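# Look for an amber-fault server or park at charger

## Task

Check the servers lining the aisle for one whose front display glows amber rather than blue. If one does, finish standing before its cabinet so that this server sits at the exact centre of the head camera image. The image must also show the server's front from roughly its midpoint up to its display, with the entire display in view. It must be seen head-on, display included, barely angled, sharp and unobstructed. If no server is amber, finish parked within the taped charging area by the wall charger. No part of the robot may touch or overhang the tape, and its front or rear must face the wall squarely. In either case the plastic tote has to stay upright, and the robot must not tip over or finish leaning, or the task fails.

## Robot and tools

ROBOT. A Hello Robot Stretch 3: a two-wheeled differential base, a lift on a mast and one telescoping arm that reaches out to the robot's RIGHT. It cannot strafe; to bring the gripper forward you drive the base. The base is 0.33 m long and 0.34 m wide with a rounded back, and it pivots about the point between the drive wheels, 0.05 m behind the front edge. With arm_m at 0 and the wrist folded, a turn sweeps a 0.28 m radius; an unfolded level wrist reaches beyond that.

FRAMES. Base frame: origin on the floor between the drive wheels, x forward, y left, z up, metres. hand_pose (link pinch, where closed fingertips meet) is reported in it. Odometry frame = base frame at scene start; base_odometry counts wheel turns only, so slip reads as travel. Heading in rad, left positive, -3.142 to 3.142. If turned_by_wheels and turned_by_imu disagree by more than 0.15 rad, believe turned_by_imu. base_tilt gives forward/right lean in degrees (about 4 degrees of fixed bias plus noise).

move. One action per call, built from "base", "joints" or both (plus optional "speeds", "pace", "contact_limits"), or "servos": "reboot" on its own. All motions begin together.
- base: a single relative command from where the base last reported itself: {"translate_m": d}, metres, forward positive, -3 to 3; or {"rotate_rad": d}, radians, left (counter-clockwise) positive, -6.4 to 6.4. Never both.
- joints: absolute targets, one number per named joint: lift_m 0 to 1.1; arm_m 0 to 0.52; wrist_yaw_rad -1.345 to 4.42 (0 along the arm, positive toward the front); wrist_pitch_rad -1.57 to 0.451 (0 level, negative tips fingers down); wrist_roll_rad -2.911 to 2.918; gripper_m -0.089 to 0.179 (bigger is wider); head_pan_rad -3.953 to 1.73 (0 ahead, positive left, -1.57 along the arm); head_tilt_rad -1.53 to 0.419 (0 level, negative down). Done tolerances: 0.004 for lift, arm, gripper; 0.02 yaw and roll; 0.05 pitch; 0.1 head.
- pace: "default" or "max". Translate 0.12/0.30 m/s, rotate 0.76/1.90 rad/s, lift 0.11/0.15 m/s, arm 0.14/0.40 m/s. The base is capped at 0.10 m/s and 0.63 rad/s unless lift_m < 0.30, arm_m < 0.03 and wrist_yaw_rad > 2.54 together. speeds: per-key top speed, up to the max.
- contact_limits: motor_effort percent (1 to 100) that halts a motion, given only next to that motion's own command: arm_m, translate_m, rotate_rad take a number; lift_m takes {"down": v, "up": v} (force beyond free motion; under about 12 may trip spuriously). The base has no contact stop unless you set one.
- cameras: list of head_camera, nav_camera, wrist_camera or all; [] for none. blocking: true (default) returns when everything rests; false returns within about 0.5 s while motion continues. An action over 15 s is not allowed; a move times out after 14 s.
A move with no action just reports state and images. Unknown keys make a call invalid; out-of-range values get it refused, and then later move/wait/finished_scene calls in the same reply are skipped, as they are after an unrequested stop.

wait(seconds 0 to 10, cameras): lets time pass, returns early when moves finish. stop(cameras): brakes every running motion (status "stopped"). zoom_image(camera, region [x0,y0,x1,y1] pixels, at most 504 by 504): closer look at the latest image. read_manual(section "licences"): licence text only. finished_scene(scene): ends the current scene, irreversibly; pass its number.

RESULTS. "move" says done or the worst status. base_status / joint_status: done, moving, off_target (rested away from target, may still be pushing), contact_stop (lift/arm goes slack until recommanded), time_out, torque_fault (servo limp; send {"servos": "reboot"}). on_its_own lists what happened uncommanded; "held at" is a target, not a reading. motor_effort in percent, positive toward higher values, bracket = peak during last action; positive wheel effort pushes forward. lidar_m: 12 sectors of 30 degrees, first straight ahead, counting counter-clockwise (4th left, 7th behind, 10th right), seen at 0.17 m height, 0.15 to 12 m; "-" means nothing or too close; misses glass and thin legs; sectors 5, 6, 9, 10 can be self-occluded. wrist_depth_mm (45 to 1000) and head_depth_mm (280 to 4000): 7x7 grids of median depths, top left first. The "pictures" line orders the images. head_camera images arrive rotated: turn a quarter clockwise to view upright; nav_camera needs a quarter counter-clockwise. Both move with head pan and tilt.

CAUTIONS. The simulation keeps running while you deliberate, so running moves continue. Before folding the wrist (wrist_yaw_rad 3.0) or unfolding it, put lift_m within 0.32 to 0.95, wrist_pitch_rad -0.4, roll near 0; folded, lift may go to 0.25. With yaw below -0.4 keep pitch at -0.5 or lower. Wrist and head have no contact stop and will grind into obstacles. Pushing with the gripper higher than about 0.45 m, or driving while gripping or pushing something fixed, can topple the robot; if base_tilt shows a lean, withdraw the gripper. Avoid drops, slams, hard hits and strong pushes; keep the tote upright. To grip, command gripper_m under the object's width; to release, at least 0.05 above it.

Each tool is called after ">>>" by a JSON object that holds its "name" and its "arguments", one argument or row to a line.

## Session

>>> {"name": "move", "arguments": {
  "joints": {"lift_m": 0.27, "head_tilt_rad": -0.25, "head_pan_rad": -0.8},
  "pace": "max",
  "cameras": ["head_camera", "nav_camera"]
}}

>>> {"name": "move", "arguments": {
  "joints": {"head_tilt_rad": -0.25, "head_pan_rad": -1.6},
  "pace": "max",
  "cameras": ["head_camera", "nav_camera"]
}}

>>> {"name": "move", "arguments": {
  "joints": {"head_tilt_rad": -0.25, "head_pan_rad": 0.2},
  "pace": "max",
  "cameras": ["head_camera", "nav_camera"]
}}

Scene clock: 1.13 s.
move: done
base_odometry: x=+0.000 y=+0.000 heading=+0.000
turned_by_wheels: +0.000
turned_by_imu: +0.000
base_tilt: forward=+1.0 right=-1.7
lidar_m: 1.10 1.26 2.15 1.16 1.39 1.66 0.80 0.64 0.63 0.69 1.04 1.84
head_depth_mm: 1252 1243 1244 1241 1228 1234 1229 / 1599 1626 1614 1605 1602 1596 1468 / 1606 1685 1779 1875 1982 1939 1520 / 1576 1651 1740 1830 1947 1798 1495 / 1557 1636 1714 1811 1913 1940 1487 / 1532 1615 1690 1782 1882 1916 1483 / 1509 1589 1660 1741 1842 1914 1480
base_status: not commanded
joint_positions: lift_m=+0.270 arm_m=+0.001 wrist_yaw_rad=+2.974 wrist_pitch_rad=-0.616 wrist_roll_rad=+0.000 gripper_m=+0.037 head_pan_rad=-0.818 head_tilt_rad=-0.249
joint_status: all done
measured_speeds: all 0
motor_effort: left_wheel=-0.5(1.1) right_wheel=-0.5(1.2) lift_m=+17.8(17.8) arm_m=-4.8(5.6) wrist_yaw_rad=+0.1(0.5) wrist_pitch_rad=+2.5(2.9) wrist_roll_rad=+0.3(0.3) gripper_m=+0.2(0.5) head_pan_rad=+2.3(5.1) head_tilt_rad=-1.4(4.3)
hand_pose: x=+0.0113 y=+0.0469 z=+0.2409 quat_wxyz=(+0.270, +0.689, +0.158, +0.654) (m; base frame)
wrist_depth_mm: 144 150 982 942 957 911 883 / 773 163 758 747 735 714 714 / 646 186 616 633 608 607 592 / 551 515 309 534 521 517 518 / 475 270 159 259 448 455 449 / 244 242 127 233 128 408 400 / 219 221 205 219 353 362 361
pictures: head_camera (sideways), nav_camera (sideways)
Images, in order (width x height): head_camera 896x504, nav_camera 672x504.

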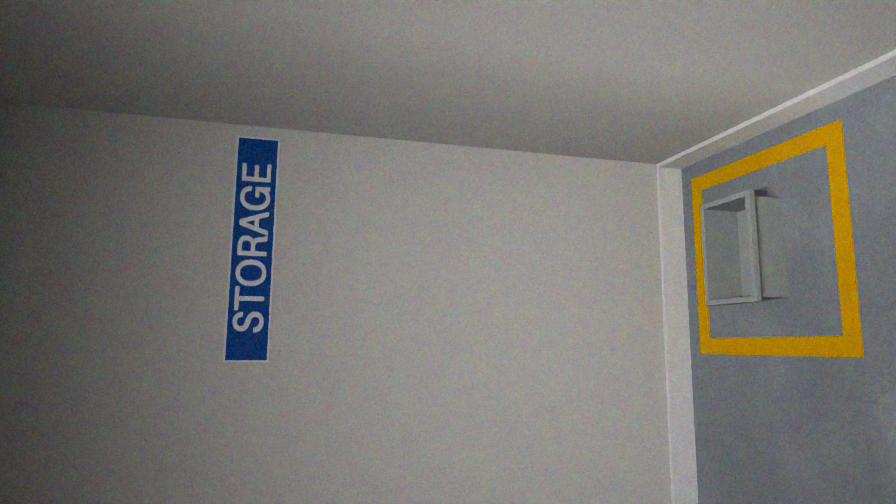

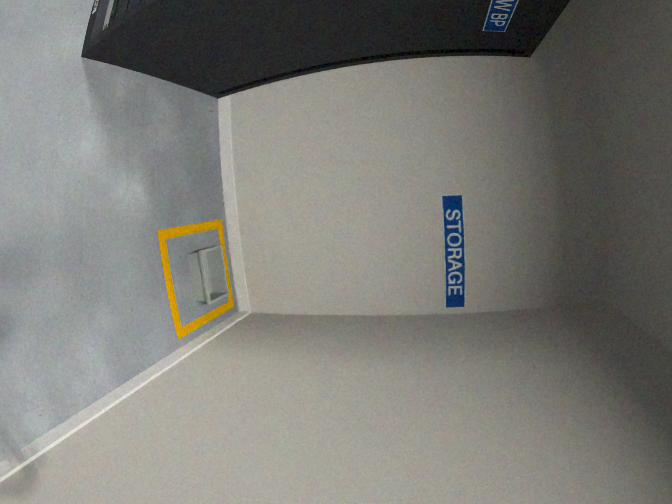

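Scene clock: 1.97 s.
move: done
base_odometry: x=+0.000 y=+0.000 heading=+0.000
turned_by_wheels: +0.000
turned_by_imu: +0.000
base_tilt: forward=+1.0 right=-1.6
lidar_m: 1.10 1.26 2.15 1.16 1.39 1.66 0.80 0.64 0.63 0.69 1.05 1.84
head_depth_mm: 533 553 572 595 618 644 672 / 567 589 613 638 666 695 727 / 607 632 659 688 720 754 793 / 652 681 712 746 784 823 871 / 705 740 775 818 861 910 968 / 766 808 851 899 956 1018 1089 / 837 892 940 1004 1073 1147 1244
base_status: not commanded
joint_positions: lift_m=+0.270 arm_m=+0.001 wrist_yaw_rad=+2.974 wrist_pitch_rad=-0.616 wrist_roll_rad=+0.000 gripper_m=+0.037 head_pan_rad=-1.625 head_tilt_rad=-0.250
joint_status: all done
measured_speeds: all 0
motor_effort: left_wheel=+0.6(0.9) right_wheel=-0.8(1.2) lift_m=+26.4(26.4) arm_m=-5.9(6.2) wrist_yaw_rad=+0.1(0.7) wrist_pitch_rad=+2.6(2.9) wrist_roll_rad=+0.3(0.3) gripper_m=+0.0(0.7) head_pan_rad=+0.4(4.4) head_tilt_rad=-0.9(4.6)
hand_pose: x=+0.0113 y=+0.0469 z=+0.2409 quat_wxyz=(+0.270, +0.689, +0.158, +0.654) (m; base frame)
wrist_depth_mm: 144 150 939 946 914 891 881 / 758 163 771 749 736 712 710 / 655 186 618 622 615 605 599 / 549 518 305 523 533 521 512 / 475 271 159 259 449 455 455 / 243 242 127 231 128 403 402 / 218 220 206 219 353 363 359
pictures: head_camera (sideways), nav_camera (sideways)
Images, in order (width x height): head_camera 896x504, nav_camera 672x504.

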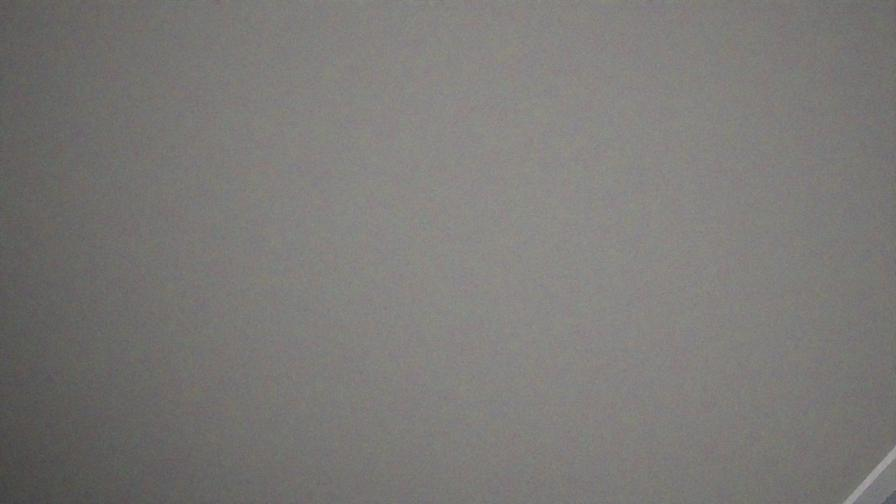

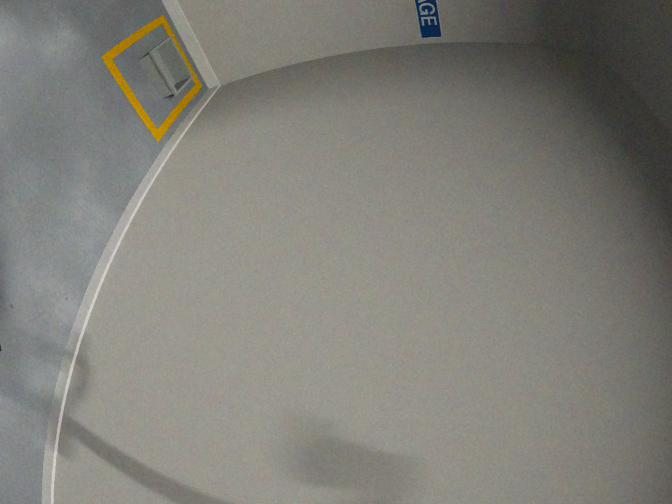

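Scene clock: 3.03 s.
move: done
base_odometry: x=+0.000 y=+0.000 heading=+0.000
turned_by_wheels: +0.000
turned_by_imu: +0.000
base_tilt: forward=+1.1 right=-1.6
lidar_m: 1.10 1.26 2.15 1.16 1.38 1.67 0.80 0.64 0.63 0.69 1.05 1.84
head_depth_mm: 1161 1259 1367 1479 1622 1779 1532 / 1056 1126 1208 1307 1416 1552 1522 / 963 1024 1093 1168 1260 1354 1426 / 1048 1090 1052 1108 1180 1247 1335 / 1214 1267 1332 1387 1461 1544 1461 / 1336 1405 1491 1573 1669 1738 1484 / 1710 1793 1908 2030 2176 1916 1472
base_status: not commanded
joint_positions: lift_m=+0.270 arm_m=+0.001 wrist_yaw_rad=+2.974 wrist_pitch_rad=-0.616 wrist_roll_rad=+0.000 gripper_m=+0.037 head_pan_rad=+0.232 head_tilt_rad=-0.250
joint_status: all done
measured_speeds: all 0
motor_effort: left_wheel=+1.2(1.2) right_wheel=-1.0(1.0) lift_m=+37.1(37.1) arm_m=-7.6(7.7) wrist_yaw_rad=-0.2(0.8) wrist_pitch_rad=+2.6(2.9) wrist_roll_rad=+0.3(0.3) gripper_m=+0.1(0.7) head_pan_rad=-1.3(4.1) head_tilt_rad=-1.6(3.4)
hand_pose: x=+0.0113 y=+0.0469 z=+0.2409 quat_wxyz=(+0.270, +0.689, +0.158, +0.654) (m; base frame)
wrist_depth_mm: 144 150 957 954 927 892 902 / 779 163 764 758 736 713 710 / 653 186 613 624 614 606 595 / 556 513 306 530 517 533 514 / 475 273 159 261 449 457 452 / 243 244 127 232 128 404 406 / 218 222 207 218 352 361 359
pictures: head_camera (sideways), nav_camera (sideways)
Images, in order (width x height): head_camera 896x504, nav_camera 672x504.

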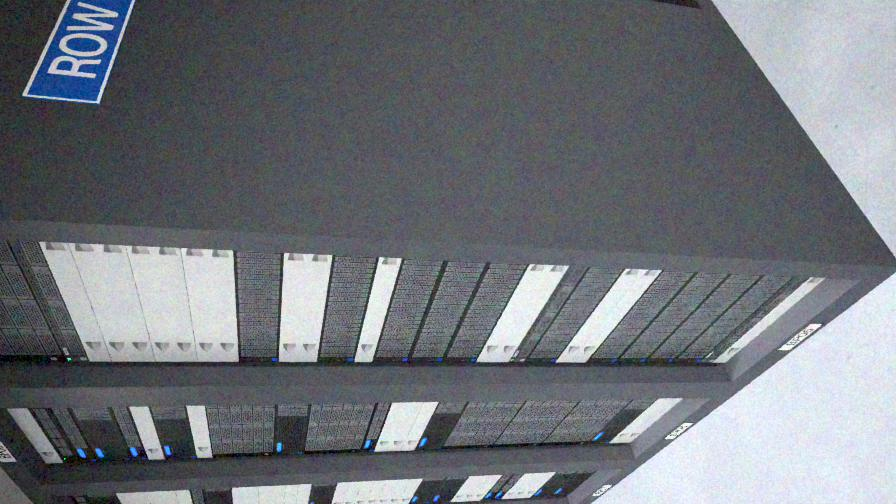

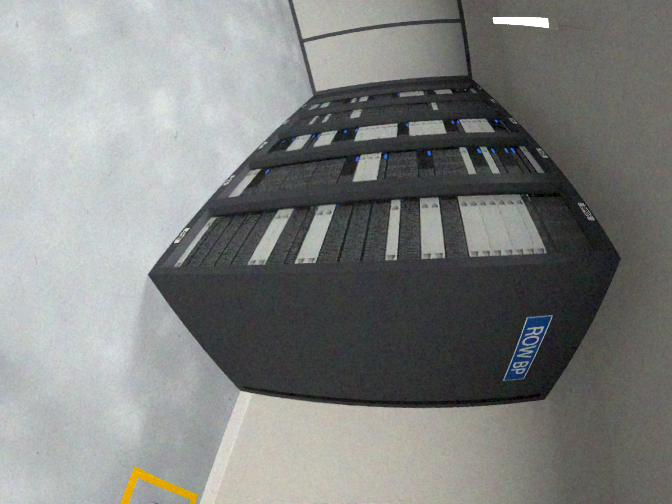

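>>> {"name": "move", "arguments": {
  "joints": {"head_tilt_rad": -0.25, "head_pan_rad": 0.85},
  "pace": "max",
  "cameras": ["head_camera", "nav_camera"]
}}

>>> {"name": "move", "arguments": {
  "joints": {"head_tilt_rad": -0.25, "head_pan_rad": 1.5},
  "pace": "max",
  "cameras": ["head_camera", "nav_camera"]
}}

Scene clock: 7.30 s.
move: done
base_odometry: x=+0.000 y=+0.000 heading=+0.000
turned_by_wheels: +0.000
turned_by_imu: +0.001
base_tilt: forward=+0.9 right=-1.6
lidar_m: 1.10 1.26 2.14 1.16 1.38 1.66 0.80 0.64 0.63 0.69 1.05 1.84
head_depth_mm: 2230 1823 1868 1861 1821 1648 1527 / 2860 2725 2482 2582 2427 1972 1515 / 3145 3600 3764 - 2797 1960 1500 / 2950 3638 3810 - 2769 1950 1498 / 3236 3619 3776 - 2750 1929 1488 / 3294 3540 3738 - 2722 1902 1486 / 2853 2648 2681 2610 2544 1904 1470
base_status: not commanded
joint_positions: lift_m=+0.270 arm_m=+0.001 wrist_yaw_rad=+2.974 wrist_pitch_rad=-0.616 wrist_roll_rad=+0.000 gripper_m=+0.037 head_pan_rad=+0.861 head_tilt_rad=-0.250
joint_status: all done
measured_speeds: all 0
motor_effort: left_wheel=+0.1(0.8) right_wheel=-0.7(1.0) lift_m=+38.9(39.0) arm_m=-12.0(12.0) wrist_yaw_rad=-0.3(0.9) wrist_pitch_rad=+2.4(2.9) wrist_roll_rad=+0.3(0.3) gripper_m=+0.3(0.7) head_pan_rad=+1.3(5.2) head_tilt_rad=-1.7(3.3)
hand_pose: x=+0.0113 y=+0.0469 z=+0.2409 quat_wxyz=(+0.270, +0.689, +0.158, +0.654) (m; base frame)
wrist_depth_mm: 144 150 975 967 907 882 889 / 767 164 782 748 737 727 732 / 649 186 625 624 606 604 591 / 548 515 304 527 521 525 513 / 482 274 159 261 446 449 449 / 245 242 127 232 128 405 403 / 219 220 206 218 348 365 359
pictures: head_camera (sideways), nav_camera (sideways)
Images, in order (width x height): head_camera 896x504, nav_camera 672x504.

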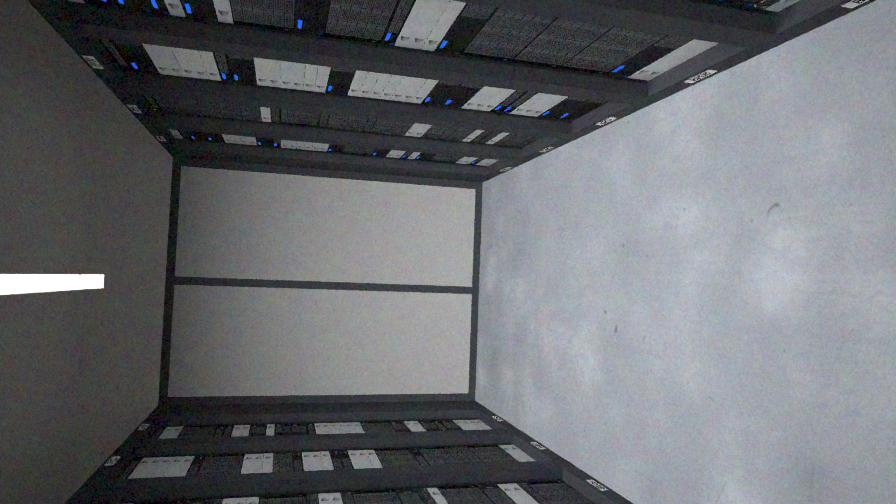

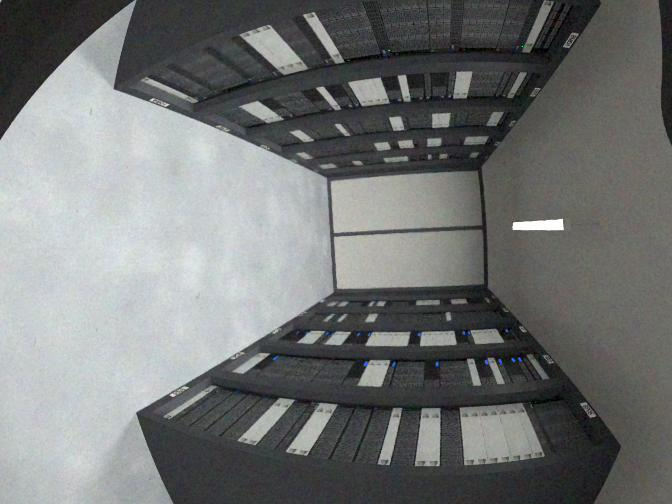

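Scene clock: 8.10 s.
move: done
base_odometry: x=+0.000 y=+0.000 heading=+0.000
turned_by_wheels: +0.000
turned_by_imu: +0.000
base_tilt: forward=+1.0 right=-1.7
lidar_m: 1.10 1.26 2.15 1.16 1.38 1.66 0.80 0.64 0.63 0.69 1.04 1.84
head_depth_mm: 2464 2297 2494 3001 2811 1986 1528 / 1696 1838 1965 2118 2390 1982 1521 / 1374 1448 1559 1796 1945 1884 1512 / 1227 1297 1386 1487 1593 1701 1496 / 1076 1134 1197 1271 1352 1441 1395 / 1020 1079 1137 1206 1278 1360 1402 / 1120 1192 1259 1341 1431 1544 1472
base_status: not commanded
joint_positions: lift_m=+0.270 arm_m=+0.001 wrist_yaw_rad=+2.974 wrist_pitch_rad=-0.616 wrist_roll_rad=+0.000 gripper_m=+0.037 head_pan_rad=+1.522 head_tilt_rad=-0.250
joint_status: all done
measured_speeds: all 0
motor_effort: left_wheel=+0.1(1.1) right_wheel=-0.7(1.3) lift_m=+38.6(39.0) arm_m=-13.0(13.2) wrist_yaw_rad=+0.1(0.7) wrist_pitch_rad=+2.6(2.9) wrist_roll_rad=+0.1(0.3) gripper_m=-0.1(0.6) head_pan_rad=+0.0(4.3) head_tilt_rad=-1.9(3.9)
hand_pose: x=+0.0113 y=+0.0469 z=+0.2409 quat_wxyz=(+0.270, +0.689, +0.158, +0.654) (m; base frame)
wrist_depth_mm: 145 150 - 944 965 909 895 / 772 163 777 744 735 719 704 / 658 186 607 626 624 614 606 / 553 516 306 542 519 509 516 / 478 271 160 259 456 456 452 / 243 243 127 232 129 400 400 / 218 220 206 218 354 361 360
pictures: head_camera (sideways), nav_camera (sideways)
Images, in order (width x height): head_camera 896x504, nav_camera 672x504.

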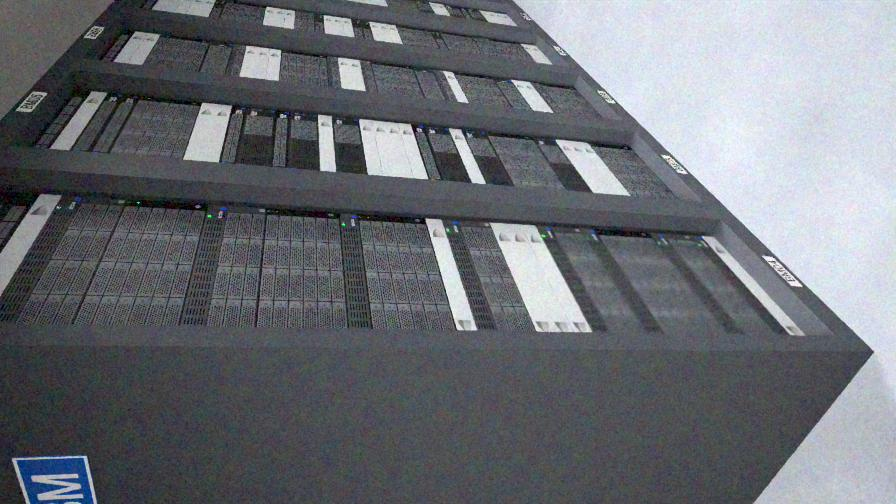

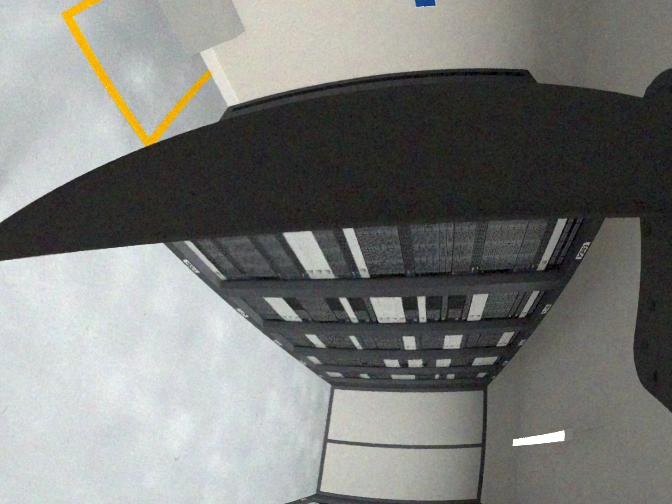

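>>> {"name": "move", "arguments": {
  "base": {"rotate_rad": -2.19},
  "joints": {"head_pan_rad": -0.8, "head_tilt_rad": -0.25},
  "pace": "max",
  "cameras": []
}}

>>> {"name": "move", "arguments": {
  "base": {"translate_m": -2.3},
  "pace": "max",
  "cameras": ["head_camera", "nav_camera"]
}}

>>> {"name": "move", "arguments": {
  "joints": {"head_pan_rad": -1.6},
  "pace": "max",
  "cameras": ["head_camera", "nav_camera"]
}}

>>> {"name": "move", "arguments": {
  "joints": {"head_pan_rad": -2.4},
  "pace": "max",
  "cameras": ["head_camera", "nav_camera"]
}}

Scene clock: 33.57 s.
move: done
base_odometry: x=+0.000 y=+0.000 heading=-2.190
turned_by_wheels: -2.190
turned_by_imu: -2.226
base_tilt: forward=+0.9 right=-1.5
lidar_m: 0.63 0.66 0.93 1.84 1.16 1.10 3.03 1.16 1.23 1.78 0.87 0.65
head_depth_mm: 1021 1107 1207 1326 1486 1647 1533 / 895 962 1036 1127 1227 1353 1423 / 797 850 909 975 1054 1145 1254 / 720 762 809 862 924 991 1070 / 655 691 730 772 819 873 935 / 603 631 664 699 737 783 828 / 557 581 608 639 669 707 746
base_status: done
joint_positions: lift_m=+0.270 arm_m=+0.001 wrist_yaw_rad=+2.974 wrist_pitch_rad=-0.616 wrist_roll_rad=+0.000 gripper_m=+0.037 head_pan_rad=-0.811 head_tilt_rad=-0.250
joint_status: all done
measured_speeds: translate_m=+0.000 rotate_rad=+0.000 lift_m=+0.000 arm_m=+0.000 wrist_yaw_rad=+0.000 wrist_pitch_rad=+0.000 wrist_roll_rad=+0.000 head_pan_rad=+0.024 head_tilt_rad=+0.000
motor_effort: left_wheel=+7.6(18.8) right_wheel=-11.3(18.6) lift_m=+34.9(38.8) arm_m=-15.3(16.4) wrist_yaw_rad=+0.3(0.7) wrist_pitch_rad=+2.2(3.0) wrist_roll_rad=+0.2(0.3) gripper_m=-0.1(0.7) head_pan_rad=+2.9(4.2) head_tilt_rad=-1.1(6.3)
hand_pose: x=+0.0113 y=+0.0469 z=+0.2410 quat_wxyz=(+0.270, +0.689, +0.158, +0.654) (m; base frame)
wrist_depth_mm: 145 150 965 940 943 860 723 / 773 163 756 743 746 728 661 / 644 186 607 626 607 601 597 / 549 513 304 531 524 519 515 / 477 271 159 262 448 459 446 / 244 242 127 232 128 402 402 / 219 221 205 217 355 362 361
pictures: none
No camera images: "cameras" was empty.

Scene clock: 42.70 s.
move: done
base_odometry: x=+1.333 y=+1.874 heading=-2.189
turned_by_wheels: +0.000
turned_by_imu: -0.009
base_tilt: forward=+1.1 right=-1.6
lidar_m: 2.94 1.11 0.79 0.81 0.85 1.17 1.78 1.12 0.80 0.78 0.78 1.10
head_depth_mm: 744 766 791 816 845 870 837 / 811 837 865 898 930 967 1005 / 890 922 960 997 1037 1075 1128 / 943 991 1035 1088 1147 1216 1287 / 1107 1161 1217 1273 1342 1425 1395 / 1263 1324 1402 1480 1580 1664 1485 / 2581 2676 2824 2966 2526 1913 1477
base_status: done
joint_positions: lift_m=+0.270 arm_m=+0.001 wrist_yaw_rad=+2.974 wrist_pitch_rad=-0.616 wrist_roll_rad=+0.000 gripper_m=+0.037 head_pan_rad=-0.800 head_tilt_rad=-0.250
joint_status: not commanded
measured_speeds: all 0
motor_effort: left_wheel=+1.2(8.8) right_wheel=-10.3(19.1) lift_m=+17.9(34.4) arm_m=-11.7(15.9) wrist_yaw_rad=-0.1(1.1) wrist_pitch_rad=+2.8(3.1) wrist_roll_rad=+0.1(0.3) gripper_m=+0.4(0.7) head_pan_rad=+3.5(3.7) head_tilt_rad=+0.3(1.5)
hand_pose: x=+0.0113 y=+0.0469 z=+0.2410 quat_wxyz=(+0.270, +0.689, +0.158, +0.654) (m; base frame)
wrist_depth_mm: 142 149 827 858 847 860 871 / 733 164 767 754 735 730 717 / 652 186 615 624 610 600 599 / 554 517 307 531 523 513 515 / 481 271 159 261 445 457 449 / 243 241 126 231 128 405 402 / 218 222 207 218 353 364 361
pictures: head_camera (sideways), nav_camera (sideways)
Images, in order (width x height): head_camera 896x504, nav_camera 672x504.

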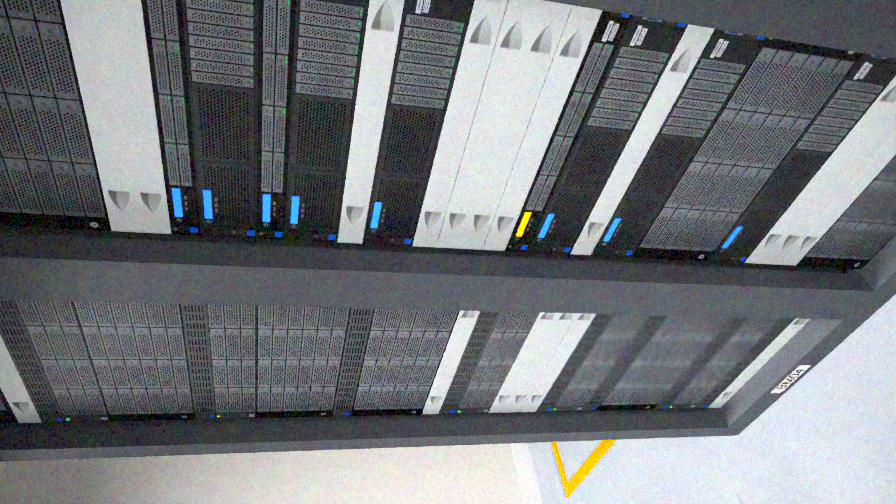

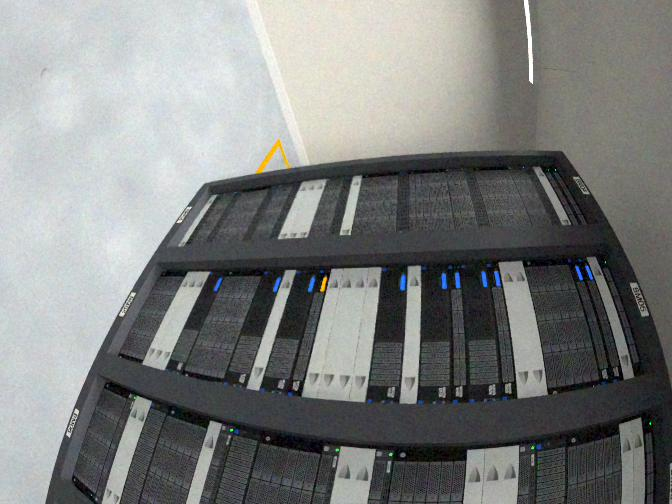

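Scene clock: 43.53 s.
move: done
base_odometry: x=+1.333 y=+1.874 heading=-2.189
turned_by_wheels: +0.000
turned_by_imu: +0.000
base_tilt: forward=+1.1 right=-1.7
lidar_m: 2.94 1.11 0.79 0.81 0.85 1.17 1.78 1.12 0.80 0.78 0.77 1.10
head_depth_mm: 667 701 732 763 775 814 864 / 665 701 736 779 823 876 925 / 666 700 735 776 822 875 933 / 664 700 736 777 823 873 928 / 664 697 734 776 823 873 929 / 665 697 734 776 825 875 922 / 620 648 682 719 758 802 858
base_status: not commanded
joint_positions: lift_m=+0.270 arm_m=+0.001 wrist_yaw_rad=+2.974 wrist_pitch_rad=-0.616 wrist_roll_rad=+0.000 gripper_m=+0.037 head_pan_rad=-1.615 head_tilt_rad=-0.250
joint_status: all done
measured_speeds: all 0
motor_effort: left_wheel=+1.3(2.8) right_wheel=-11.0(11.1) lift_m=+17.0(18.3) arm_m=-11.1(11.6) wrist_yaw_rad=+0.3(0.9) wrist_pitch_rad=+2.5(2.8) wrist_roll_rad=+0.2(0.3) gripper_m=-0.1(0.4) head_pan_rad=-1.1(5.0) head_tilt_rad=+0.7(1.5)
hand_pose: x=+0.0113 y=+0.0469 z=+0.2410 quat_wxyz=(+0.270, +0.689, +0.158, +0.654) (m; base frame)
wrist_depth_mm: 143 149 829 865 854 878 875 / 738 163 755 766 736 733 733 / 643 186 617 628 619 595 588 / 549 519 307 525 516 522 513 / 486 270 160 260 448 454 445 / 242 240 127 231 128 404 401 / 219 220 206 218 351 360 360
pictures: head_camera (sideways), nav_camera (sideways)
Images, in order (width x height): head_camera 896x504, nav_camera 672x504.

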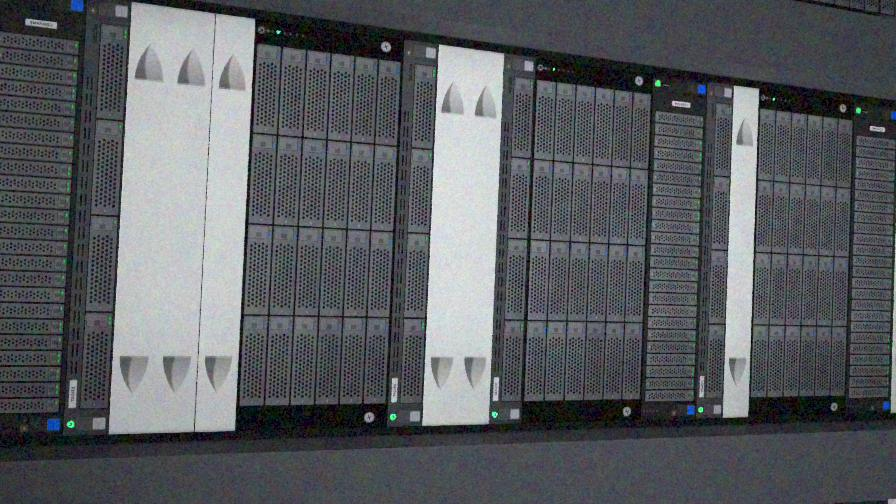

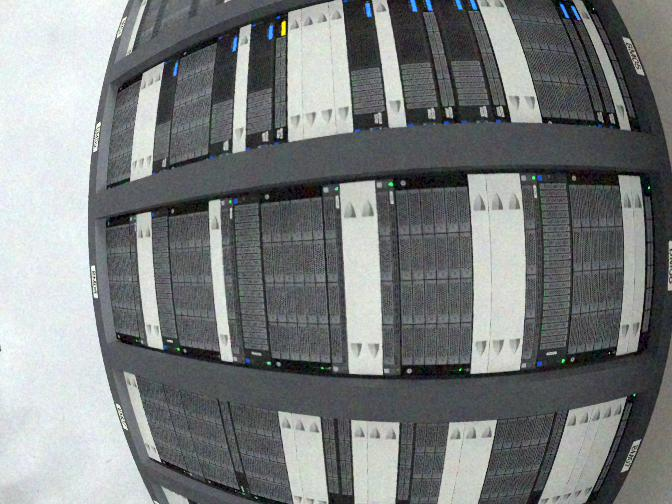

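Scene clock: 44.37 s.
move: done
base_odometry: x=+1.333 y=+1.874 heading=-2.189
turned_by_wheels: +0.000
turned_by_imu: +0.000
base_tilt: forward=+1.2 right=-1.6
lidar_m: 2.93 1.11 0.79 0.81 0.85 1.17 1.78 1.12 0.80 0.79 0.77 1.10
head_depth_mm: 1384 1467 1606 1742 1835 1899 1528 / 1251 1345 1450 1571 1687 1790 1516 / 1017 1091 1258 1353 1467 1602 1502 / 982 1031 1089 1151 1228 1309 1379 / 885 933 985 1041 1108 1184 1262 / 807 845 888 934 984 1043 1109 / 739 772 806 844 887 924 916
base_status: not commanded
joint_positions: lift_m=+0.270 arm_m=+0.001 wrist_yaw_rad=+2.974 wrist_pitch_rad=-0.616 wrist_roll_rad=+0.000 gripper_m=+0.037 head_pan_rad=-2.427 head_tilt_rad=-0.250
joint_status: all done
measured_speeds: all 0
motor_effort: left_wheel=+2.8(2.8) right_wheel=-10.7(11.1) lift_m=+15.5(16.8) arm_m=-10.3(11.4) wrist_yaw_rad=+0.2(0.4) wrist_pitch_rad=+2.9(2.9) wrist_roll_rad=+0.3(0.3) gripper_m=+0.2(0.6) head_pan_rad=+1.2(4.2) head_tilt_rad=+1.4(1.6)
hand_pose: x=+0.0113 y=+0.0469 z=+0.2410 quat_wxyz=(+0.270, +0.689, +0.158, +0.654) (m; base frame)
wrist_depth_mm: 142 149 813 863 867 871 852 / 731 164 775 742 738 713 727 / 651 186 608 624 614 600 598 / 556 519 308 534 524 518 512 / 478 270 159 259 449 455 442 / 244 242 127 231 128 402 398 / 218 221 206 217 351 365 358
pictures: head_camera (sideways), nav_camera (sideways)
Images, in order (width x height): head_camera 896x504, nav_camera 672x504.

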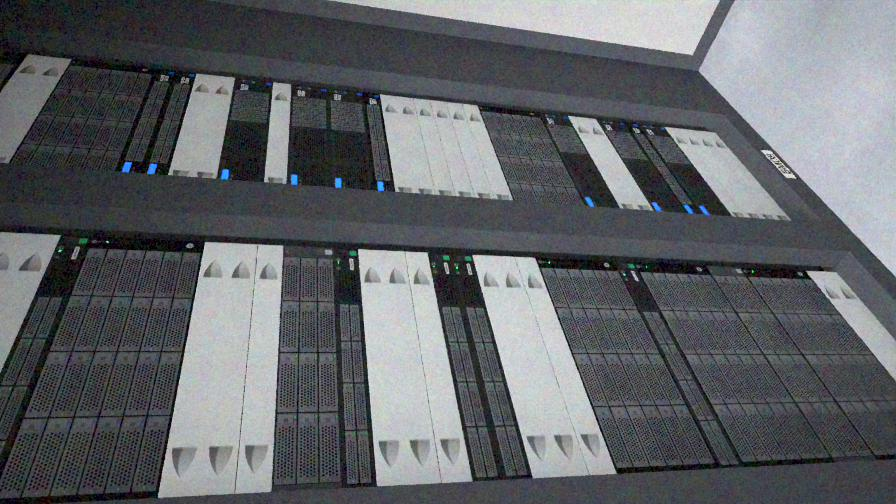

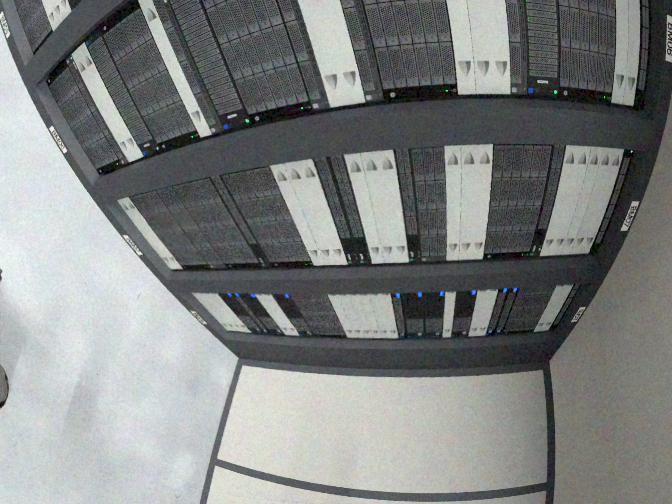

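>>> {"name": "move", "arguments": {
  "base": {"translate_m": 0.54},
  "joints": {"head_pan_rad": -1.605, "head_tilt_rad": -0.486},
  "pace": "max",
  "cameras": ["head_camera"]
}}

Scene clock: 60.60 s.
move: done
base_odometry: x=+1.020 y=+1.434 heading=-2.189
turned_by_wheels: +0.000
turned_by_imu: +0.005
base_tilt: forward=+1.0 right=-1.6
lidar_m: 2.40 1.12 0.79 0.80 0.78 1.12 2.32 1.12 0.79 0.81 0.80 1.16
head_depth_mm: 642 673 723 793 927 1103 1209 / 644 702 774 848 932 1040 1197 / 642 702 773 861 970 1109 1208 / 643 703 775 861 971 1112 1216 / 645 705 778 866 975 1124 1210 / 646 707 780 867 976 1099 1208 / 648 698 756 828 914 1060 1201
base_status: done
joint_positions: lift_m=+0.270 arm_m=+0.001 wrist_yaw_rad=+2.974 wrist_pitch_rad=-0.616 wrist_roll_rad=+0.000 gripper_m=+0.037 head_pan_rad=-1.603 head_tilt_rad=-0.488
joint_status: all done
measured_speeds: all 0
motor_effort: left_wheel=+4.4(15.4) right_wheel=+1.3(10.2) lift_m=+26.1(26.4) arm_m=-7.7(9.3) wrist_yaw_rad=-0.1(0.6) wrist_pitch_rad=+2.6(3.0) wrist_roll_rad=+0.1(0.3) gripper_m=+0.5(0.6) head_pan_rad=-2.4(4.2) head_tilt_rad=-0.4(4.3)
hand_pose: x=+0.0113 y=+0.0469 z=+0.2409 quat_wxyz=(+0.270, +0.689, +0.158, +0.654) (m; base frame)
wrist_depth_mm: 142 149 797 839 842 856 895 / 772 163 764 759 739 717 719 / 651 186 618 629 611 599 590 / 558 522 307 529 524 523 510 / 477 272 159 258 451 457 456 / 244 241 127 232 128 402 401 / 218 222 207 217 351 363 361
pictures: head_camera (sideways)
Images, in order (width x height): head_camera 896x504.

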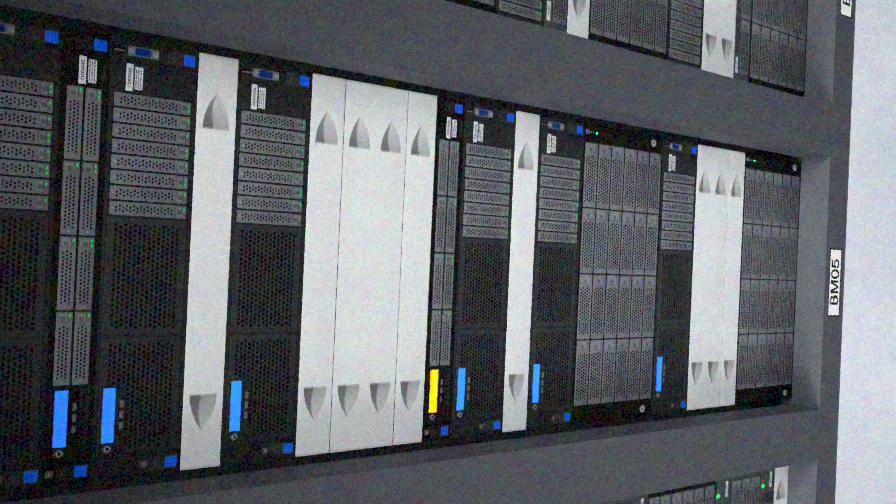

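>>> {"name": "finished_scene", "arguments": {
  "scene": 2
}}

The scene is finished: the task was done.


## Next scene

The same job, from a new start.

>>> {"name": "move", "arguments": {
  "joints": {"lift_m": 0.27, "head_tilt_rad": -0.25, "head_pan_rad": -0.8},
  "pace": "max",
  "cameras": ["nav_camera"]
}}

>>> {"name": "move", "arguments": {
  "joints": {"head_tilt_rad": -0.25, "head_pan_rad": 0.8},
  "pace": "max",
  "cameras": ["head_camera", "nav_camera"]
}}

Scene clock: 2.03 s.
move: done
base_odometry: x=+0.000 y=+0.000 heading=+0.000
turned_by_wheels: +0.000
turned_by_imu: +0.001
base_tilt: forward=+1.1 right=-1.6
lidar_m: 1.43 1.15 0.88 0.86 0.91 1.32 1.86 1.07 1.45 1.12 0.67 0.92
head_depth_mm: 571 589 606 624 654 697 939 / 627 646 668 691 714 743 770 / 695 719 745 772 804 836 874 / 775 805 841 877 918 960 1012 / 883 923 967 1018 1068 1129 1197 / 1020 1078 1137 1205 1287 1365 1394 / 1214 1289 1383 1481 1606 1694 1471
base_status: not commanded
joint_positions: lift_m=+0.270 arm_m=+0.001 wrist_yaw_rad=+2.956 wrist_pitch_rad=-0.559 wrist_roll_rad=+0.000 gripper_m=+0.037 head_pan_rad=-0.807 head_tilt_rad=-0.250
joint_status: all done
measured_speeds: all 0
motor_effort: left_wheel=+0.8(1.8) right_wheel=-0.7(0.8) lift_m=+20.9(20.9) arm_m=-5.9(6.2) wrist_yaw_rad=+0.2(0.7) wrist_pitch_rad=+2.8(3.1) wrist_roll_rad=+0.3(0.3) gripper_m=-0.3(0.6) head_pan_rad=+2.2(4.7) head_tilt_rad=-2.1(5.8)
hand_pose: x=+0.0166 y=+0.0554 z=+0.2524 quat_wxyz=(+0.258, +0.695, +0.131, +0.659) (m; base frame)
wrist_depth_mm: 137 143 - - - 952 956 / 153 157 848 826 823 804 795 / 711 173 680 675 657 654 645 / 585 199 558 567 562 553 545 / 505 276 229 276 470 478 476 / 258 254 128 244 128 420 414 / 228 226 216 217 370 373 369
pictures: nav_camera (sideways)
Images, in order (width x height): nav_camera 672x504.

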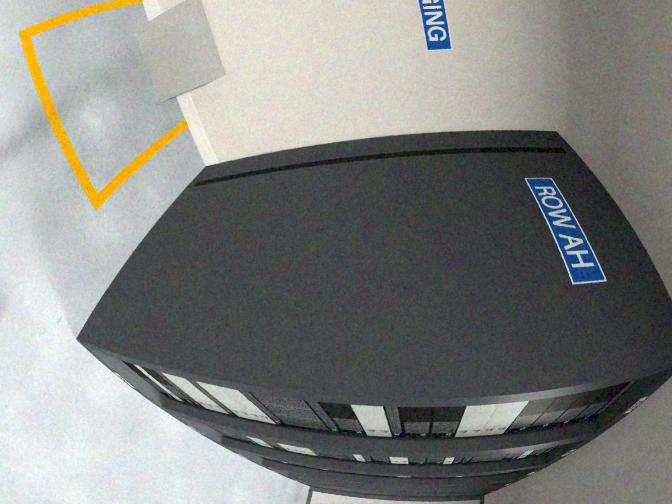

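Scene clock: 3.07 s.
move: done
base_odometry: x=+0.000 y=+0.000 heading=+0.000
turned_by_wheels: +0.000
turned_by_imu: +0.000
base_tilt: forward=+1.1 right=-1.7
lidar_m: 1.43 1.15 0.88 0.87 0.92 1.33 1.86 1.07 1.44 1.13 0.68 0.92
head_depth_mm: 1180 1269 1371 1482 1632 1764 1530 / 1073 1143 1227 1324 1430 1565 1516 / 985 1044 1110 1190 1278 1384 1443 / 907 959 1018 1082 1152 1238 1324 / 845 887 938 989 1053 1121 1197 / 787 824 867 912 964 1023 1089 / 738 772 808 848 893 942 999
base_status: not commanded
joint_positions: lift_m=+0.270 arm_m=+0.001 wrist_yaw_rad=+2.956 wrist_pitch_rad=-0.559 wrist_roll_rad=+0.000 gripper_m=+0.037 head_pan_rad=+0.837 head_tilt_rad=-0.250
joint_status: all done
measured_speeds: all 0
motor_effort: left_wheel=-0.1(1.0) right_wheel=-0.8(0.8) lift_m=+26.5(26.5) arm_m=-7.3(7.4) wrist_yaw_rad=+0.3(0.7) wrist_pitch_rad=+2.6(3.2) wrist_roll_rad=+0.1(0.3) gripper_m=-0.2(0.5) head_pan_rad=-2.3(4.8) head_tilt_rad=-1.8(3.5)
hand_pose: x=+0.0166 y=+0.0554 z=+0.2524 quat_wxyz=(+0.258, +0.695, +0.131, +0.659) (m; base frame)
wrist_depth_mm: 137 143 - - - 934 976 / 153 157 856 842 821 807 800 / 717 173 687 676 675 652 650 / 592 199 563 573 560 555 545 / 503 277 229 279 466 472 469 / 258 254 128 244 128 422 416 / 228 226 214 219 372 370 369
pictures: head_camera (sideways), nav_camera (sideways)
Images, in order (width x height): head_camera 896x504, nav_camera 672x504.

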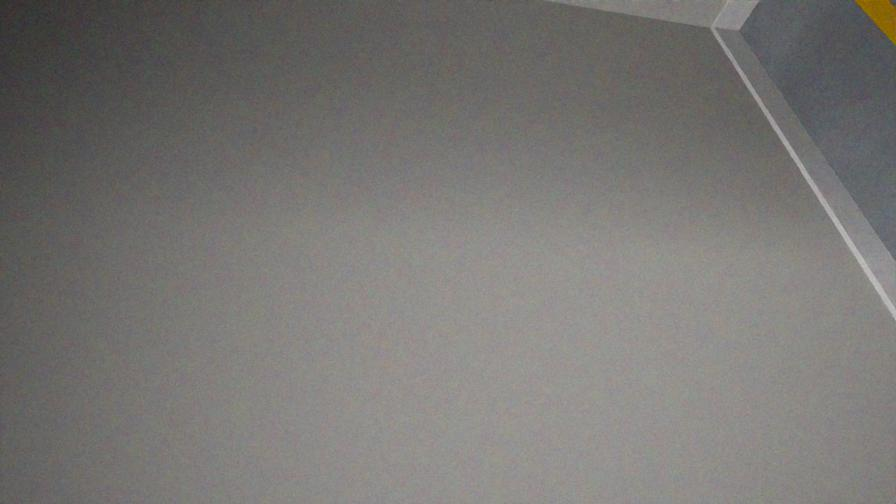

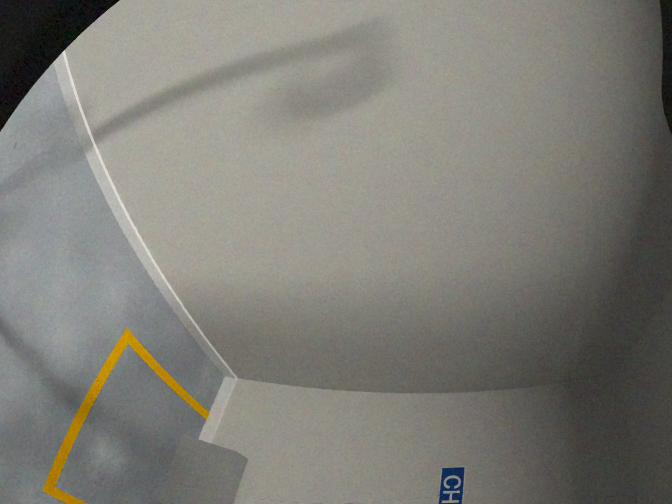

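>>> {"name": "move", "arguments": {
  "joints": {"head_pan_rad": -1.7},
  "pace": "max",
  "cameras": ["head_camera", "nav_camera"]
}}

>>> {"name": "move", "arguments": {
  "joints": {"head_pan_rad": -2.3},
  "pace": "max",
  "cameras": ["head_camera", "nav_camera"]
}}

Scene clock: 9.43 s.
move: done
base_odometry: x=+0.000 y=+0.000 heading=+0.000
turned_by_wheels: +0.000
turned_by_imu: +0.001
base_tilt: forward=+1.2 right=-1.4
lidar_m: 1.43 1.15 0.88 0.86 0.92 1.32 1.87 1.07 1.44 1.12 0.67 0.92
head_depth_mm: 2800 2184 2259 2240 2208 1962 1528 / 3054 3229 3157 2989 2689 1989 1519 / 2917 3440 3668 3772 2830 1956 1506 / 3160 3450 3634 3715 2785 1955 1499 / 3225 3416 3596 3776 2759 1940 1498 / 1837 1970 2035 1811 1864 1861 1476 / 1008 1028 1088 1135 1196 1243 1302
base_status: not commanded
joint_positions: lift_m=+0.270 arm_m=+0.001 wrist_yaw_rad=+2.956 wrist_pitch_rad=-0.559 wrist_roll_rad=+0.000 gripper_m=+0.037 head_pan_rad=-1.712 head_tilt_rad=-0.250
joint_status: all done
measured_speeds: translate_m=+0.000 rotate_rad=+0.000 lift_m=+0.000 arm_m=+0.000 wrist_yaw_rad=+0.000 wrist_pitch_rad=+0.000 wrist_roll_rad=+0.000 head_pan_rad=+0.024 head_tilt_rad=+0.000
motor_effort: left_wheel=+0.5(1.6) right_wheel=-0.5(0.7) lift_m=+35.3(35.9) arm_m=-13.7(14.0) wrist_yaw_rad=+0.1(0.8) wrist_pitch_rad=+2.7(3.2) wrist_roll_rad=+0.1(0.3) gripper_m=+0.0(0.9) head_pan_rad=+2.4(5.0) head_tilt_rad=-1.6(2.2)
hand_pose: x=+0.0166 y=+0.0554 z=+0.2524 quat_wxyz=(+0.258, +0.695, +0.131, +0.659) (m; base frame)
wrist_depth_mm: 138 143 - - - 943 986 / 153 158 852 841 823 791 797 / 706 174 693 677 662 652 651 / 586 199 560 571 559 559 546 / 507 276 229 279 468 476 473 / 258 253 128 244 128 418 416 / 229 227 215 218 371 372 371
pictures: head_camera (sideways), nav_camera (sideways)
Images, in order (width x height): head_camera 896x504, nav_camera 672x504.

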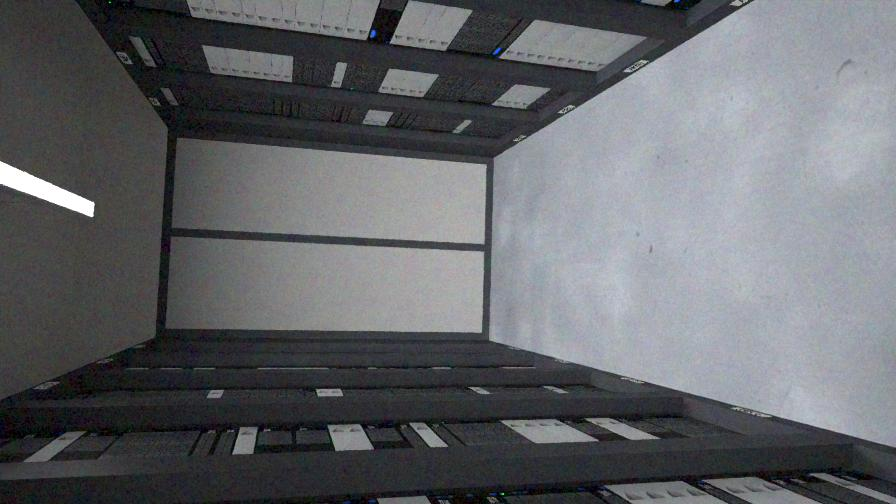

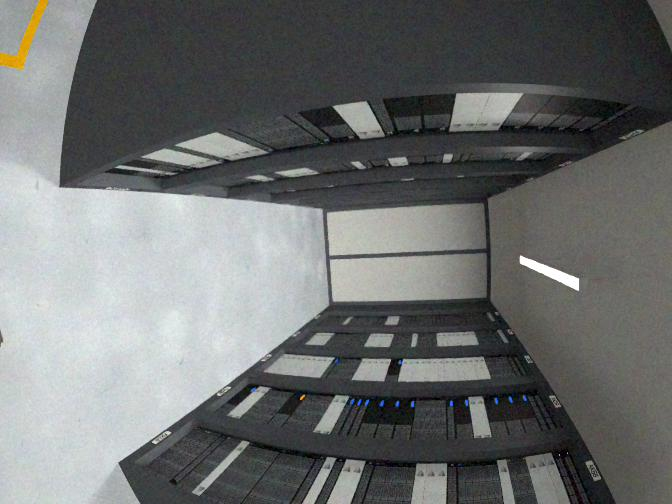

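Scene clock: 10.20 s.
move: done
base_odometry: x=+0.000 y=+0.000 heading=+0.000
turned_by_wheels: +0.000
turned_by_imu: +0.000
base_tilt: forward=+1.0 right=-1.6
lidar_m: 1.43 1.15 0.88 0.86 0.92 1.32 1.87 1.07 1.44 1.12 0.67 0.92
head_depth_mm: 947 935 982 1040 1144 1269 1390 / 1059 1092 1124 1160 1203 1180 1262 / 1186 1227 1265 1317 1364 1423 1415 / 1277 1343 1399 1478 1537 1635 1503 / 1539 1627 1710 1799 1887 1850 1492 / 1860 1958 2068 2204 2307 1922 1487 / 2650 2424 2597 2806 2547 1902 1465
base_status: not commanded
joint_positions: lift_m=+0.270 arm_m=+0.001 wrist_yaw_rad=+2.956 wrist_pitch_rad=-0.559 wrist_roll_rad=+0.000 gripper_m=+0.037 head_pan_rad=-2.316 head_tilt_rad=-0.250
joint_status: all done
measured_speeds: all 0
motor_effort: left_wheel=+0.0(1.1) right_wheel=-0.4(0.7) lift_m=+34.9(35.4) arm_m=-14.8(15.0) wrist_yaw_rad=+0.3(0.6) wrist_pitch_rad=+2.6(3.2) wrist_roll_rad=+0.3(0.3) gripper_m=-0.2(0.6) head_pan_rad=-1.5(4.0) head_tilt_rad=-1.1(1.9)
hand_pose: x=+0.0166 y=+0.0554 z=+0.2524 quat_wxyz=(+0.258, +0.695, +0.131, +0.659) (m; base frame)
wrist_depth_mm: 137 144 - - - 920 958 / 154 158 839 835 817 805 796 / 716 173 693 687 665 659 646 / 593 198 562 578 556 552 541 / 508 276 228 277 471 478 470 / 256 255 128 243 128 421 416 / 228 227 216 218 372 372 370
pictures: head_camera (sideways), nav_camera (sideways)
Images, in order (width x height): head_camera 896x504, nav_camera 672x504.

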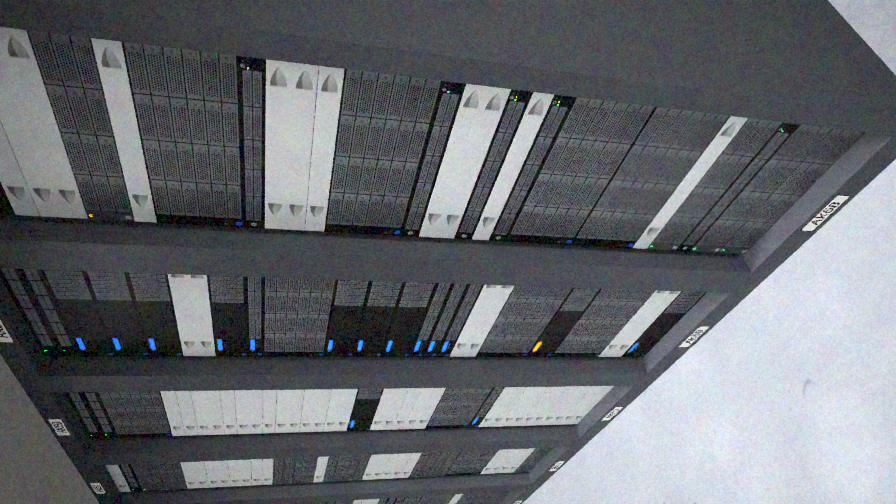

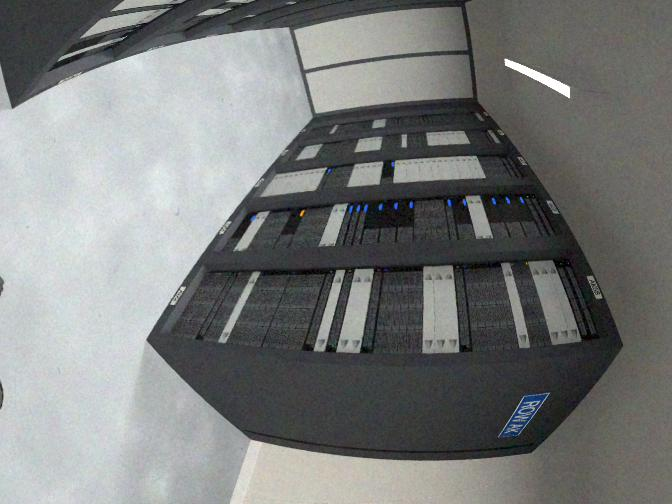

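>>> {"name": "move", "arguments": {
  "base": {"rotate_rad": -1.71},
  "joints": {"head_pan_rad": -1.51, "head_tilt_rad": -0.79},
  "pace": "max",
  "cameras": []
}}

>>> {"name": "move", "arguments": {
  "base": {"translate_m": 1.52},
  "pace": "max",
  "cameras": ["head_camera"]
}}

Scene clock: 41.20 s.
move: done
base_odometry: x=+0.000 y=+0.000 heading=-1.710
turned_by_wheels: -1.710
turned_by_imu: -1.737
base_tilt: forward=+1.1 right=-1.7
lidar_m: 1.77 0.67 0.79 1.43 1.33 0.92 0.86 0.88 1.15 2.16 1.07 1.25
head_depth_mm: 1819 2095 2158 1773 1479 1272 1110 / 1825 2087 2096 1772 1475 1261 1112 / 1829 2115 2189 1761 1473 1264 1102 / 1838 2103 2170 1756 1470 1257 1101 / 1843 2114 2171 1744 1459 1250 1096 / 1843 2093 2083 1739 1453 1247 1094 / 1553 1598 1635 1635 1450 1241 1091
base_status: done
joint_positions: lift_m=+0.270 arm_m=+0.001 wrist_yaw_rad=+2.956 wrist_pitch_rad=-0.559 wrist_roll_rad=+0.000 gripper_m=+0.037 head_pan_rad=-1.504 head_tilt_rad=-0.796
joint_status: all done
measured_speeds: all 0
motor_effort: left_wheel=+7.2(18.7) right_wheel=-11.0(18.0) lift_m=+33.4(35.2) arm_m=-17.1(17.5) wrist_yaw_rad=-0.3(1.1) wrist_pitch_rad=+3.1(3.3) wrist_roll_rad=+0.2(0.4) gripper_m=+0.1(0.7) head_pan_rad=-2.6(4.9) head_tilt_rad=+3.0(5.9)
hand_pose: x=+0.0166 y=+0.0554 z=+0.2524 quat_wxyz=(+0.258, +0.695, +0.131, +0.659) (m; base frame)
wrist_depth_mm: 137 148 - - - 768 585 / 155 158 851 852 822 768 606 / 718 173 686 674 662 658 618 / 581 198 559 566 557 543 543 / 505 276 230 277 466 481 476 / 258 254 128 243 128 419 412 / 228 226 214 218 370 374 371
pictures: none
No camera images: "cameras" was empty.

Scene clock: 47.63 s.
move: done
base_odometry: x=-0.210 y=-1.505 heading=-1.709
turned_by_wheels: +0.000
turned_by_imu: +0.009
base_tilt: forward=+1.0 right=-1.7
lidar_m: 2.13 0.72 0.47 0.47 0.48 0.63 2.37 1.19 0.82 0.82 0.82 1.12
head_depth_mm: 685 770 876 1069 1377 1277 1114 / 688 791 924 1090 1357 1271 1110 / 689 793 931 1125 1379 1269 1106 / 694 796 935 1136 1387 1265 1102 / 697 801 940 1141 1390 1254 1101 / 697 797 926 1099 1362 1256 1095 / 664 747 905 1156 1381 1251 1093
base_status: done
joint_positions: lift_m=+0.270 arm_m=+0.001 wrist_yaw_rad=+2.956 wrist_pitch_rad=-0.559 wrist_roll_rad=+0.000 gripper_m=+0.037 head_pan_rad=-1.510 head_tilt_rad=-0.790
joint_status: not commanded
measured_speeds: all 0
motor_effort: left_wheel=+2.1(17.2) right_wheel=+0.5(8.8) lift_m=+28.6(33.9) arm_m=-13.7(17.1) wrist_yaw_rad=-0.2(0.8) wrist_pitch_rad=+3.0(3.3) wrist_roll_rad=+0.2(0.4) gripper_m=+0.5(0.7) head_pan_rad=-2.1(3.6) head_tilt_rad=+1.8(3.6)
hand_pose: x=+0.0166 y=+0.0554 z=+0.2524 quat_wxyz=(+0.258, +0.695, +0.131, +0.659) (m; base frame)
wrist_depth_mm: 137 148 486 519 520 608 670 / 156 158 536 574 569 660 693 / 464 173 560 591 630 635 647 / 506 200 558 566 554 556 545 / 508 275 229 276 470 472 473 / 256 254 128 243 129 420 413 / 227 226 215 219 369 374 368
pictures: head_camera (sideways)
Images, in order (width x height): head_camera 896x504.

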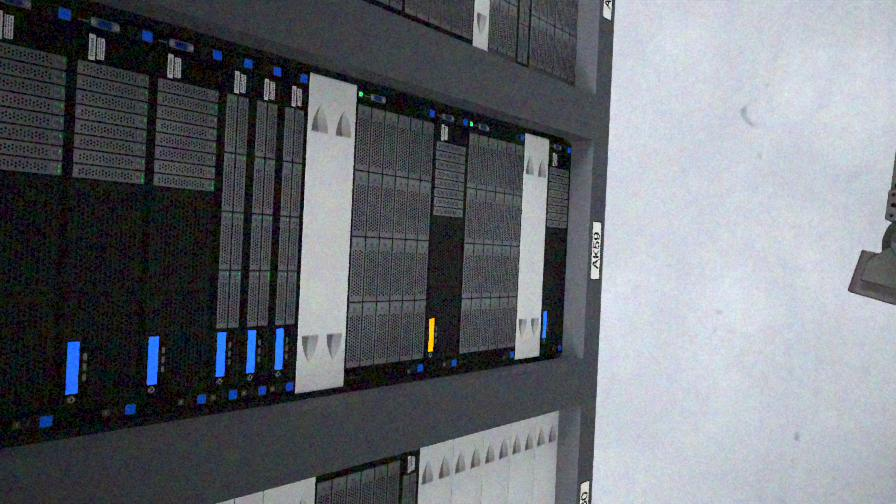

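>>> {"name": "finished_scene", "arguments": {
  "scene": 3
}}

The scene is finished: the task was done.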